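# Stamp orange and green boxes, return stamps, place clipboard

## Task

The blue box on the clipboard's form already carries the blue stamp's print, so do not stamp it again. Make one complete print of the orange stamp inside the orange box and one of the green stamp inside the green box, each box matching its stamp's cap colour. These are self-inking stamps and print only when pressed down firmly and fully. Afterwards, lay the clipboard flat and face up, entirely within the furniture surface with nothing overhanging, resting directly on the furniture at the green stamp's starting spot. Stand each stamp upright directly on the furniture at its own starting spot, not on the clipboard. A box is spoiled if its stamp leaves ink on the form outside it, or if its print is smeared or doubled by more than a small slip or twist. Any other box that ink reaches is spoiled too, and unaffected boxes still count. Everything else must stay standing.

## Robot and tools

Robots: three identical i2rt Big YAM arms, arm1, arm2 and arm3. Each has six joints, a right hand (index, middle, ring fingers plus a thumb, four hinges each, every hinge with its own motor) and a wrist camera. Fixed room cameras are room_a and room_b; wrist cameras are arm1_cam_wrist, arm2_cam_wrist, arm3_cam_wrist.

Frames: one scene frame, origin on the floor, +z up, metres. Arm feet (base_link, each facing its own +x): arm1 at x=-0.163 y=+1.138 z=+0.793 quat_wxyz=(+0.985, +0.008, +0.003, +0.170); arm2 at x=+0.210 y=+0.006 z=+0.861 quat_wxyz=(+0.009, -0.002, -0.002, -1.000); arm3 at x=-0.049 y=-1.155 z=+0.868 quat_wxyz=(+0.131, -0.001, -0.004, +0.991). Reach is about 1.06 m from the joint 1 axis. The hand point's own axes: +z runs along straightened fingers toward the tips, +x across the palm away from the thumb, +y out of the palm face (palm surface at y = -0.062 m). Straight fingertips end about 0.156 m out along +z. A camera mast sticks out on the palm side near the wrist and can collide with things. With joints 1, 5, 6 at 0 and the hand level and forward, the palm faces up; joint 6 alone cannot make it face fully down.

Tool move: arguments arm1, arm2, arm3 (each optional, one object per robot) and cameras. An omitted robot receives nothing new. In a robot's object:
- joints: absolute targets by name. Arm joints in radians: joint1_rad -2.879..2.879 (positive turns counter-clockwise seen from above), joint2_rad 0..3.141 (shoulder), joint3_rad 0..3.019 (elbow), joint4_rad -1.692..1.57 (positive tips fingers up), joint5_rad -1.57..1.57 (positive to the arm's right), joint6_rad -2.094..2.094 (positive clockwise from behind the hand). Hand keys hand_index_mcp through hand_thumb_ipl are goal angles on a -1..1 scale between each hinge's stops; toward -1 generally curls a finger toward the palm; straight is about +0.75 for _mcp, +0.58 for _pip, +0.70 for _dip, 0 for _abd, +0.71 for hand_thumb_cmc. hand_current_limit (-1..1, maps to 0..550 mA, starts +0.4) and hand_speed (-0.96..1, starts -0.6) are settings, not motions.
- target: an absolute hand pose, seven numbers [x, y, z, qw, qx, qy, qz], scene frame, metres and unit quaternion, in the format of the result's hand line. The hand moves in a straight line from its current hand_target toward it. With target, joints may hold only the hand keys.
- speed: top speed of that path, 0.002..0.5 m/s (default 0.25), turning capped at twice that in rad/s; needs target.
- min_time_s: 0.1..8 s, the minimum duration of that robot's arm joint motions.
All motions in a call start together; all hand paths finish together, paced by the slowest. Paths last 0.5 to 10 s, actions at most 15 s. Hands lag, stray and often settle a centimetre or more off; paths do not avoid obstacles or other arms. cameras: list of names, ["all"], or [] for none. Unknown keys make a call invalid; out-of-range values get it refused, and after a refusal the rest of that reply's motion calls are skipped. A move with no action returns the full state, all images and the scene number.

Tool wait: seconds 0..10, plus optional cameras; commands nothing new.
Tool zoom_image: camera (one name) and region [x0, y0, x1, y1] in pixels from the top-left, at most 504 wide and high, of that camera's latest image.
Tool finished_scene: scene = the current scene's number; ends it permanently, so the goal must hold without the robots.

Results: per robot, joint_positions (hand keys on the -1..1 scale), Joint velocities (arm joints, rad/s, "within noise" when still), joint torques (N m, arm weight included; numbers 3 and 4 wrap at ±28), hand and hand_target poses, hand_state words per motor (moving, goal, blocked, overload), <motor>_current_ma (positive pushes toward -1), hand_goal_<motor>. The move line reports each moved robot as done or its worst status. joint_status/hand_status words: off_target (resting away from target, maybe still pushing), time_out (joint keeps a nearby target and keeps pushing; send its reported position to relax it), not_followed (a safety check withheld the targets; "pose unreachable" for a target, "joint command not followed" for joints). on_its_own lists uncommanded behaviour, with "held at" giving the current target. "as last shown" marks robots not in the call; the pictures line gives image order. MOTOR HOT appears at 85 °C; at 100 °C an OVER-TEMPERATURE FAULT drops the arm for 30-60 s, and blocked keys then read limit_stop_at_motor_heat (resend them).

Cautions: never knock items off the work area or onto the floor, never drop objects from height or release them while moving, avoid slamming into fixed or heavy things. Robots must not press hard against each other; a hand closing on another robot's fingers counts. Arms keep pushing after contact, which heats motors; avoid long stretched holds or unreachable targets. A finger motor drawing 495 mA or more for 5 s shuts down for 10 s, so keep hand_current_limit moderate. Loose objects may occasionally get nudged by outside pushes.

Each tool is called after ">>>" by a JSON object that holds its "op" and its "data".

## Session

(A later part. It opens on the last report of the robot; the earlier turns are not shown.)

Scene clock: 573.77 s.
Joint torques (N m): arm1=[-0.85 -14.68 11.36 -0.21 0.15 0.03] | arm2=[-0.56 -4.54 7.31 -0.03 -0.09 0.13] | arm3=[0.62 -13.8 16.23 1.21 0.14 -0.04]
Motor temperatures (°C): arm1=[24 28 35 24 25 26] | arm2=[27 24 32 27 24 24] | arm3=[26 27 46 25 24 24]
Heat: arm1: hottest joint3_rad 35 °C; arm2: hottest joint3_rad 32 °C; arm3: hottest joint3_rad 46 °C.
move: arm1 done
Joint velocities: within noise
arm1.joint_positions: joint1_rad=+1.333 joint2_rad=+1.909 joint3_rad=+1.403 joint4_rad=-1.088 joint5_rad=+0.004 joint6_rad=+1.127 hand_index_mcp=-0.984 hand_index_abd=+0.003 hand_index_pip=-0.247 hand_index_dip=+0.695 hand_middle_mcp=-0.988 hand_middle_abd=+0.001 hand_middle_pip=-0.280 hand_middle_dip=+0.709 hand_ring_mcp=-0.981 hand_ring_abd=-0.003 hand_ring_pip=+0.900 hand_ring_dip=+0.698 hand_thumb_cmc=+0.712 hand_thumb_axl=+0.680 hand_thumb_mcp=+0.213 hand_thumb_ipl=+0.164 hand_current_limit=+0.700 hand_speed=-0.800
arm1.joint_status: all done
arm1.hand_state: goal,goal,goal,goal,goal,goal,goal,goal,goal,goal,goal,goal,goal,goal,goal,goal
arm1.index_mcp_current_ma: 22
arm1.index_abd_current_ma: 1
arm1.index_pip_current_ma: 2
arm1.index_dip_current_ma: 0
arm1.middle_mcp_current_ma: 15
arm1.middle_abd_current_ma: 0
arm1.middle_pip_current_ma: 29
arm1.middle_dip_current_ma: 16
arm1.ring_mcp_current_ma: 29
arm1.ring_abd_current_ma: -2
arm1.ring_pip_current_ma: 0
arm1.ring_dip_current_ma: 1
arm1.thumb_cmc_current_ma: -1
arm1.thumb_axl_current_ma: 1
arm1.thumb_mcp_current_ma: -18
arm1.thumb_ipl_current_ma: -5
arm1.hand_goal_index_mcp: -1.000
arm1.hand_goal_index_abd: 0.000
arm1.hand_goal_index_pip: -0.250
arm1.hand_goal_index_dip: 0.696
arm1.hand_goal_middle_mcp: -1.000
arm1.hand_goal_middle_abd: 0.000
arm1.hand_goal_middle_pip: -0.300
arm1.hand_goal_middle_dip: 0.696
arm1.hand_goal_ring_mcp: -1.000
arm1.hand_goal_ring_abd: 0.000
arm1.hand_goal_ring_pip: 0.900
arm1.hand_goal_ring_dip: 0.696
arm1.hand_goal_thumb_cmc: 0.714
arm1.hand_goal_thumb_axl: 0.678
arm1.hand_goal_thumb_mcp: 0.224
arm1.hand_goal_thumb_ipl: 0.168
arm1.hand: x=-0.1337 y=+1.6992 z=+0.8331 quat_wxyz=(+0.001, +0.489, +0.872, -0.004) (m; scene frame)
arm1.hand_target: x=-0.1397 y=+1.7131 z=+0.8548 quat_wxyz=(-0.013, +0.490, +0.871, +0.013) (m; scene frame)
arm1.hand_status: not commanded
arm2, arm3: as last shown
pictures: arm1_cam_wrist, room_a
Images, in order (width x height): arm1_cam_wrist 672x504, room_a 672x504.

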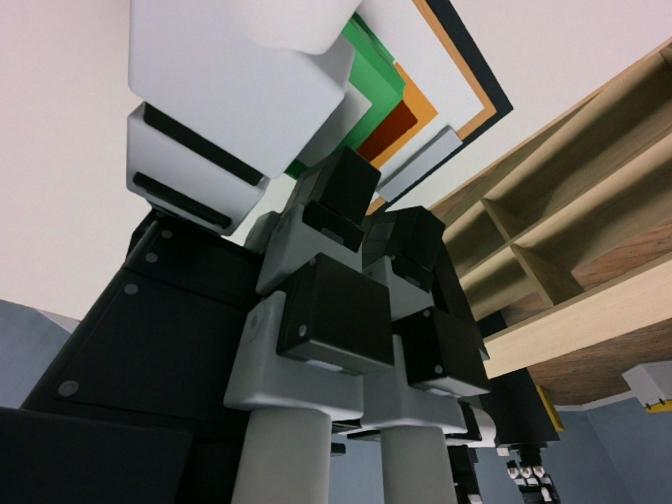

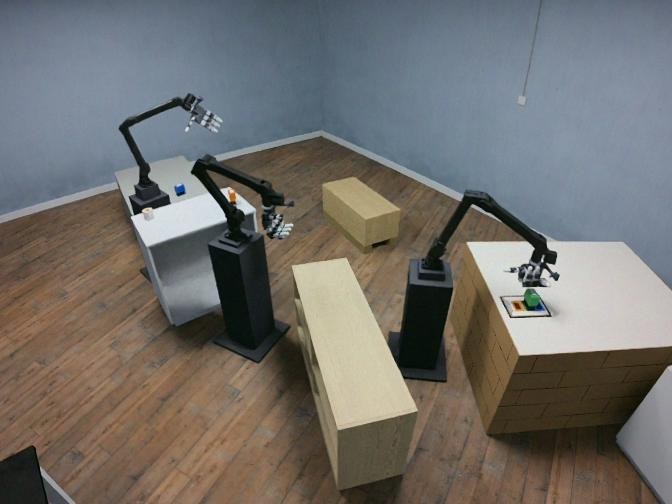

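>>> {"op": "move", "data": {"arm1": {"joints": {"joint1_rad": 1.246, "joint2_rad": 1.838, "joint3_rad": 1.760, "joint4_rad": -1.449, "joint5_rad": -0.002, "joint6_rad": 1.034}, "min_time_s": 3}}}

>>> {"op": "move", "data": {"arm1": {"joints": {"hand_index_mcp": 0.754, "hand_index_pip": 0.578, "hand_ring_mcp": 0.754, "hand_ring_pip": 0.578, "hand_middle_mcp": -0.89, "hand_index_abd": 0.08, "hand_ring_abd": -0.08, "hand_speed": -0.7}}, "cameras": ["arm1_cam_wrist"]}}

>>> {"op": "zoom_image", "data": {"camera": "arm1_cam_wrist", "region": [200, 0, 430, 170]}}

Scene clock: 577.53 s.
Joint torques (N m): arm1=[-2.55 -15.15 12.77 -0.12 0.13 -0.27] | arm2=[-0.62 -4.54 7.31 -0.03 -0.08 0.12] | arm3=[0.62 -13.8 16.21 1.21 0.14 -0.04]
Motor temperatures (°C): arm1=[24 29 35 24 25 26] | arm2=[27 24 32 27 24 24] | arm3=[26 27 46 25 24 24]
Heat: arm1: hottest joint3_rad 35 °C; arm2: hottest joint3_rad 32 °C; arm3: hottest joint3_rad 46 °C.
move: arm1 done
Joint velocities: within noise
arm1.joint_positions: joint1_rad=+1.258 joint2_rad=+1.855 joint3_rad=+1.718 joint4_rad=-1.441 joint5_rad=+0.002 joint6_rad=+1.051 hand_index_mcp=-0.984 hand_index_abd=+0.003 hand_index_pip=-0.247 hand_index_dip=+0.695 hand_middle_mcp=-0.988 hand_middle_abd=+0.001 hand_middle_pip=-0.280 hand_middle_dip=+0.709 hand_ring_mcp=-0.981 hand_ring_abd=-0.003 hand_ring_pip=+0.900 hand_ring_dip=+0.698 hand_thumb_cmc=+0.712 hand_thumb_axl=+0.680 hand_thumb_mcp=+0.213 hand_thumb_ipl=+0.164 hand_current_limit=+0.700 hand_speed=-0.800
arm1.joint_status: all done
arm1.hand_state: goal,goal,goal,goal,goal,goal,goal,goal,goal,goal,goal,goal,goal,goal,goal,goal
arm1.index_mcp_current_ma: 22
arm1.index_abd_current_ma: 1
arm1.index_pip_current_ma: 2
arm1.index_dip_current_ma: 0
arm1.middle_mcp_current_ma: 15
arm1.middle_abd_current_ma: 0
arm1.middle_pip_current_ma: 29
arm1.middle_dip_current_ma: 16
arm1.ring_mcp_current_ma: 29
arm1.ring_abd_current_ma: -2
arm1.ring_pip_current_ma: 0
arm1.ring_dip_current_ma: 1
arm1.thumb_cmc_current_ma: -1
arm1.thumb_axl_current_ma: 1
arm1.thumb_mcp_current_ma: -18
arm1.thumb_ipl_current_ma: -5
arm1.hand_goal_index_mcp: -1.000
arm1.hand_goal_index_abd: 0.000
arm1.hand_goal_index_pip: -0.250
arm1.hand_goal_index_dip: 0.696
arm1.hand_goal_middle_mcp: -1.000
arm1.hand_goal_middle_abd: 0.000
arm1.hand_goal_middle_pip: -0.300
arm1.hand_goal_middle_dip: 0.696
arm1.hand_goal_ring_mcp: -1.000
arm1.hand_goal_ring_abd: 0.000
arm1.hand_goal_ring_pip: 0.900
arm1.hand_goal_ring_dip: 0.696
arm1.hand_goal_thumb_cmc: 0.714
arm1.hand_goal_thumb_axl: 0.678
arm1.hand_goal_thumb_mcp: 0.224
arm1.hand_goal_thumb_ipl: 0.168
arm1.hand: x=-0.0938 y=+1.7297 z=+0.9761 quat_wxyz=(-0.004, +0.489, +0.872, +0.002) (m; scene frame)
arm1.hand_target: x=-0.0876 y=+1.7392 z=+1.0029 quat_wxyz=(-0.019, +0.486, +0.873, +0.023) (m; scene frame)
arm1.hand_status: not commanded
arm2, arm3: as last shown
pictures: none

Scene clock: 579.73 s.
Joint torques (N m): arm1=[-2.49 -15.15 12.72 -0.18 0.06 -0.21] | arm2=[-0.62 -4.6 7.3 -0.02 -0.08 0.12] | arm3=[0.56 -13.86 16.23 1.21 0.14 -0.04]
Motor temperatures (°C): arm1=[24 29 35 24 25 26] | arm2=[27 24 32 27 24 24] | arm3=[26 27 46 25 24 24]
Heat: arm1: hottest joint3_rad 35 °C; arm2: hottest joint3_rad 32 °C; arm3: hottest joint3_rad 46 °C.
move: arm1 done
Joint velocities: within noise
arm1.joint_positions: joint1_rad=+1.258 joint2_rad=+1.855 joint3_rad=+1.718 joint4_rad=-1.441 joint5_rad=+0.001 joint6_rad=+1.051 hand_index_mcp=+0.749 hand_index_abd=+0.077 hand_index_pip=+0.577 hand_index_dip=+0.695 hand_middle_mcp=-0.885 hand_middle_abd=+0.001 hand_middle_pip=-0.297 hand_middle_dip=+0.699 hand_ring_mcp=+0.750 hand_ring_abd=-0.077 hand_ring_pip=+0.580 hand_ring_dip=+0.698 hand_thumb_cmc=+0.712 hand_thumb_axl=+0.680 hand_thumb_mcp=+0.213 hand_thumb_ipl=+0.164 hand_current_limit=+0.700 hand_speed=-0.700
arm1.joint_status: all done
arm1.hand_state: goal,goal,goal,goal,goal,goal,goal,goal,goal,goal,goal,goal,goal,goal,goal,goal
arm1.index_mcp_current_ma: -4
arm1.index_abd_current_ma: -1
arm1.index_pip_current_ma: 0
arm1.index_dip_current_ma: 0
arm1.middle_mcp_current_ma: 4
arm1.middle_abd_current_ma: 0
arm1.middle_pip_current_ma: 2
arm1.middle_dip_current_ma: 2
arm1.ring_mcp_current_ma: -4
arm1.ring_abd_current_ma: 2
arm1.ring_pip_current_ma: 1
arm1.ring_dip_current_ma: 1
arm1.thumb_cmc_current_ma: -1
arm1.thumb_axl_current_ma: 1
arm1.thumb_mcp_current_ma: -18
arm1.thumb_ipl_current_ma: -5
arm1.hand_goal_index_mcp: 0.754
arm1.hand_goal_index_abd: 0.080
arm1.hand_goal_index_pip: 0.578
arm1.hand_goal_index_dip: 0.696
arm1.hand_goal_middle_mcp: -0.890
arm1.hand_goal_middle_abd: 0.000
arm1.hand_goal_middle_pip: -0.300
arm1.hand_goal_middle_dip: 0.696
arm1.hand_goal_ring_mcp: 0.754
arm1.hand_goal_ring_abd: -0.080
arm1.hand_goal_ring_pip: 0.578
arm1.hand_goal_ring_dip: 0.696
arm1.hand_goal_thumb_cmc: 0.714
arm1.hand_goal_thumb_axl: 0.678
arm1.hand_goal_thumb_mcp: 0.224
arm1.hand_goal_thumb_ipl: 0.168
arm1.hand: x=-0.0940 y=+1.7296 z=+0.9760 quat_wxyz=(-0.005, +0.489, +0.873, +0.001) (m; scene frame)
arm1.hand_target: x=-0.0876 y=+1.7392 z=+1.0029 quat_wxyz=(-0.019, +0.486, +0.873, +0.023) (m; scene frame)
arm1.hand_status: not commanded
arm2, arm3: as last shown
pictures: arm1_cam_wrist
Images, in order (width x height): arm1_cam_wrist 672x504.

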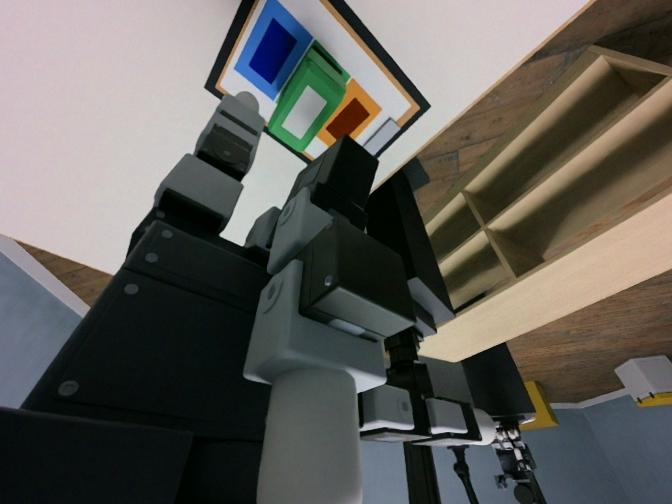

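Scaled by 2.191 from the camera's 672x504 image, which has a finer 960x720 frame.

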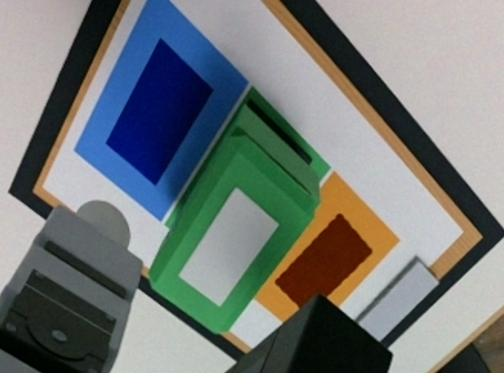

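>>> {"op": "move", "data": {"arm1": {"joints": {"joint2_rad": 1.906, "joint3_rad": 1.580, "joint4_rad": -1.247, "joint5_rad": 0.0}, "min_time_s": 3}}}

>>> {"op": "move", "data": {"arm1": {"joints": {"hand_index_abd": -0.15, "hand_ring_abd": 0.15, "hand_speed": -0.93}}, "cameras": ["arm1_cam_wrist"]}}

>>> {"op": "zoom_image", "data": {"camera": "arm1_cam_wrist", "region": [220, 0, 400, 150]}}

Scene clock: 583.23 s.
Joint torques (N m): arm1=[-2.49 -12.16 8.62 0.66 0.15 -0.2] | arm2=[-0.62 -4.54 7.3 -0.05 -0.08 0.13] | arm3=[0.56 -13.8 16.23 1.21 0.14 -0.04]
Motor temperatures (°C): arm1=[24 29 35 24 24 26] | arm2=[27 24 32 27 24 24] | arm3=[26 27 46 25 24 24]
Heat: arm1: hottest joint3_rad 35 °C; arm2: hottest joint3_rad 32 °C; arm3: hottest joint3_rad 46 °C.
move: arm1 done
Joint velocities: within noise
arm1.joint_positions: joint1_rad=+1.258 joint2_rad=+1.884 joint3_rad=+1.580 joint4_rad=-1.256 joint5_rad=+0.001 joint6_rad=+1.051 hand_index_mcp=+0.749 hand_index_abd=+0.077 hand_index_pip=+0.577 hand_index_dip=+0.695 hand_middle_mcp=-0.885 hand_middle_abd=+0.001 hand_middle_pip=-0.297 hand_middle_dip=+0.699 hand_ring_mcp=+0.750 hand_ring_abd=-0.077 hand_ring_pip=+0.580 hand_ring_dip=+0.698 hand_thumb_cmc=+0.712 hand_thumb_axl=+0.680 hand_thumb_mcp=+0.213 hand_thumb_ipl=+0.164 hand_current_limit=+0.700 hand_speed=-0.700
arm1.joint_status: all done
arm1.hand_state: goal,goal,goal,goal,goal,goal,goal,goal,goal,goal,goal,goal,goal,goal,goal,goal
arm1.index_mcp_current_ma: -4
arm1.index_abd_current_ma: -1
arm1.index_pip_current_ma: 0
arm1.index_dip_current_ma: 0
arm1.middle_mcp_current_ma: 4
arm1.middle_abd_current_ma: 0
arm1.middle_pip_current_ma: 2
arm1.middle_dip_current_ma: 2
arm1.ring_mcp_current_ma: -4
arm1.ring_abd_current_ma: 2
arm1.ring_pip_current_ma: 1
arm1.ring_dip_current_ma: 1
arm1.thumb_cmc_current_ma: -1
arm1.thumb_axl_current_ma: 1
arm1.thumb_mcp_current_ma: -18
arm1.thumb_ipl_current_ma: -5
arm1.hand_goal_index_mcp: 0.754
arm1.hand_goal_index_abd: 0.080
arm1.hand_goal_index_pip: 0.578
arm1.hand_goal_index_dip: 0.696
arm1.hand_goal_middle_mcp: -0.890
arm1.hand_goal_middle_abd: 0.000
arm1.hand_goal_middle_pip: -0.300
arm1.hand_goal_middle_dip: 0.696
arm1.hand_goal_ring_mcp: 0.754
arm1.hand_goal_ring_abd: -0.080
arm1.hand_goal_ring_pip: 0.578
arm1.hand_goal_ring_dip: 0.696
arm1.hand_goal_thumb_cmc: 0.714
arm1.hand_goal_thumb_axl: 0.678
arm1.hand_goal_thumb_mcp: 0.224
arm1.hand_goal_thumb_ipl: 0.168
arm1.hand: x=-0.0945 y=+1.7311 z=+0.9090 quat_wxyz=(-0.009, +0.489, +0.872, +0.009) (m; scene frame)
arm1.hand_target: x=-0.0879 y=+1.7335 z=+0.8969 quat_wxyz=(-0.006, +0.487, +0.874, +0.003) (m; scene frame)
arm1.hand_status: not commanded
arm2, arm3: as last shown
pictures: none

Scene clock: 584.37 s.
Joint torques (N m): arm1=[-2.55 -12.51 8.61 0.55 0.15 -0.2] | arm2=[-0.62 -4.6 7.31 -0.03 -0.09 0.13] | arm3=[0.62 -13.8 16.23 1.21 0.14 -0.04]
Motor temperatures (°C): arm1=[24 29 35 24 24 26] | arm2=[27 24 32 27 24 24] | arm3=[26 27 46 25 24 24]
Heat: arm1: hottest joint3_rad 35 °C; arm2: hottest joint3_rad 32 °C; arm3: hottest joint3_rad 46 °C.
move: arm1 off_target
Joint velocities: within noise
arm1.joint_positions: joint1_rad=+1.258 joint2_rad=+1.884 joint3_rad=+1.580 joint4_rad=-1.254 joint5_rad=+0.001 joint6_rad=+1.051 hand_index_mcp=+0.750 hand_index_abd=-0.128 hand_index_pip=+0.577 hand_index_dip=+0.695 hand_middle_mcp=-0.885 hand_middle_abd=+0.001 hand_middle_pip=-0.297 hand_middle_dip=+0.699 hand_ring_mcp=+0.751 hand_ring_abd=+0.114 hand_ring_pip=+0.580 hand_ring_dip=+0.698 hand_thumb_cmc=+0.712 hand_thumb_axl=+0.680 hand_thumb_mcp=+0.213 hand_thumb_ipl=+0.164 hand_current_limit=+0.700 hand_speed=-0.930
arm1.joint_status: hand_index_abd off_target (ended at -0.128, target -0.150); hand_ring_abd off_target (ended at +0.114, target +0.150); the others done
arm1.hand_state: goal,blocked,goal,goal,goal,goal,goal,goal,goal,blocked,goal,goal,goal,goal,goal,goal
arm1.index_mcp_current_ma: -3
arm1.index_abd_current_ma: 27
arm1.index_pip_current_ma: 0
arm1.index_dip_current_ma: 0
arm1.middle_mcp_current_ma: 4
arm1.middle_abd_current_ma: 0
arm1.middle_pip_current_ma: 2
arm1.middle_dip_current_ma: 2
arm1.ring_mcp_current_ma: -2
arm1.ring_abd_current_ma: -55
arm1.ring_pip_current_ma: 1
arm1.ring_dip_current_ma: 1
arm1.thumb_cmc_current_ma: -1
arm1.thumb_axl_current_ma: 1
arm1.thumb_mcp_current_ma: -18
arm1.thumb_ipl_current_ma: -5
arm1.hand_goal_index_mcp: 0.754
arm1.hand_goal_index_abd: -0.150
arm1.hand_goal_index_pip: 0.578
arm1.hand_goal_index_dip: 0.696
arm1.hand_goal_middle_mcp: -0.890
arm1.hand_goal_middle_abd: 0.000
arm1.hand_goal_middle_pip: -0.300
arm1.hand_goal_middle_dip: 0.696
arm1.hand_goal_ring_mcp: 0.754
arm1.hand_goal_ring_abd: 0.150
arm1.hand_goal_ring_pip: 0.578
arm1.hand_goal_ring_dip: 0.696
arm1.hand_goal_thumb_cmc: 0.714
arm1.hand_goal_thumb_axl: 0.678
arm1.hand_goal_thumb_mcp: 0.224
arm1.hand_goal_thumb_ipl: 0.168
arm1.hand: x=-0.0945 y=+1.7316 z=+0.9091 quat_wxyz=(-0.010, +0.489, +0.872, +0.010) (m; scene frame)
arm1.hand_target: x=-0.0879 y=+1.7334 z=+0.8969 quat_wxyz=(-0.006, +0.487, +0.874, +0.003) (m; scene frame)
arm1.hand_status: not commanded
arm2, arm3: as last shown
pictures: arm1_cam_wrist
Images, in order (width x height): arm1_cam_wrist 672x504.

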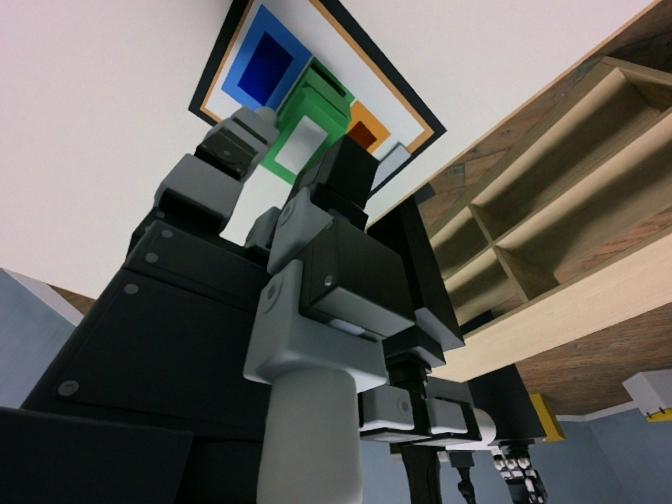

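Scaled by 2.800 from the camera's 672x504 image, which has a finer 960x720 frame.

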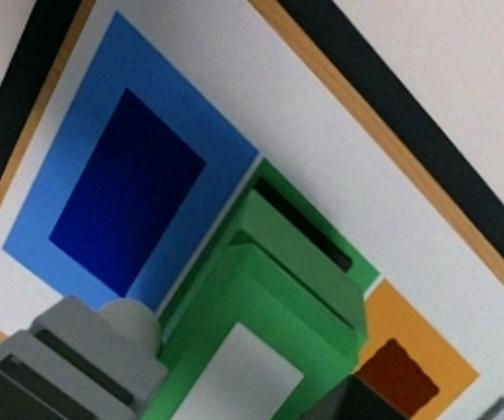

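>>> {"op": "move", "data": {"arm1": {"joints": {"hand_index_abd": -0.23, "hand_ring_abd": 0.22}}, "cameras": ["arm1_cam_wrist"]}}

Scene clock: 585.77 s.
Joint torques (N m): arm1=[-2.49 -12.51 8.61 0.57 0.16 -0.21] | arm2=[-0.56 -4.54 7.28 -0.03 -0.08 0.13] | arm3=[0.62 -13.8 16.23 1.22 0.14 -0.04]
Motor temperatures (°C): arm1=[24 29 35 24 24 26] | arm2=[27 24 32 27 24 24] | arm3=[26 27 46 25 24 24]
Heat: arm1: hottest joint3_rad 35 °C; arm2: hottest joint3_rad 32 °C; arm3: hottest joint3_rad 46 °C.
move: arm1 off_target
Joint velocities: within noise
arm1.joint_positions: joint1_rad=+1.258 joint2_rad=+1.884 joint3_rad=+1.580 joint4_rad=-1.254 joint5_rad=+0.001 joint6_rad=+1.051 hand_index_mcp=+0.750 hand_index_abd=-0.138 hand_index_pip=+0.577 hand_index_dip=+0.695 hand_middle_mcp=-0.885 hand_middle_abd=+0.001 hand_middle_pip=-0.297 hand_middle_dip=+0.699 hand_ring_mcp=+0.751 hand_ring_abd=+0.115 hand_ring_pip=+0.580 hand_ring_dip=+0.698 hand_thumb_cmc=+0.712 hand_thumb_axl=+0.680 hand_thumb_mcp=+0.213 hand_thumb_ipl=+0.164 hand_current_limit=+0.700 hand_speed=-0.930
arm1.joint_status: hand_index_abd off_target (ended at -0.138, target -0.230); hand_ring_abd off_target (ended at +0.115, target +0.220)
arm1.hand_state: goal,blocked,goal,goal,goal,goal,goal,goal,goal,blocked,goal,goal,goal,goal,goal,goal
arm1.index_mcp_current_ma: -3
arm1.index_abd_current_ma: 212
arm1.index_pip_current_ma: 0
arm1.index_dip_current_ma: 0
arm1.middle_mcp_current_ma: 4
arm1.middle_abd_current_ma: 0
arm1.middle_pip_current_ma: 2
arm1.middle_dip_current_ma: 2
arm1.ring_mcp_current_ma: -2
arm1.ring_abd_current_ma: -257
arm1.ring_pip_current_ma: 1
arm1.ring_dip_current_ma: 1
arm1.thumb_cmc_current_ma: -1
arm1.thumb_axl_current_ma: 1
arm1.thumb_mcp_current_ma: -18
arm1.thumb_ipl_current_ma: -5
arm1.hand_goal_index_mcp: 0.754
arm1.hand_goal_index_abd: -0.230
arm1.hand_goal_index_pip: 0.578
arm1.hand_goal_index_dip: 0.696
arm1.hand_goal_middle_mcp: -0.890
arm1.hand_goal_middle_abd: 0.000
arm1.hand_goal_middle_pip: -0.300
arm1.hand_goal_middle_dip: 0.696
arm1.hand_goal_ring_mcp: 0.754
arm1.hand_goal_ring_abd: 0.220
arm1.hand_goal_ring_pip: 0.578
arm1.hand_goal_ring_dip: 0.696
arm1.hand_goal_thumb_cmc: 0.714
arm1.hand_goal_thumb_axl: 0.678
arm1.hand_goal_thumb_mcp: 0.224
arm1.hand_goal_thumb_ipl: 0.168
arm1.hand: x=-0.0945 y=+1.7316 z=+0.9091 quat_wxyz=(-0.010, +0.489, +0.872, +0.010) (m; scene frame)
arm1.hand_target: x=-0.0879 y=+1.7334 z=+0.8969 quat_wxyz=(-0.006, +0.487, +0.874, +0.003) (m; scene frame)
arm1.hand_status: not commanded
arm2, arm3: as last shown
pictures: arm1_cam_wrist
Images, in order (width x height): arm1_cam_wrist 672x504.

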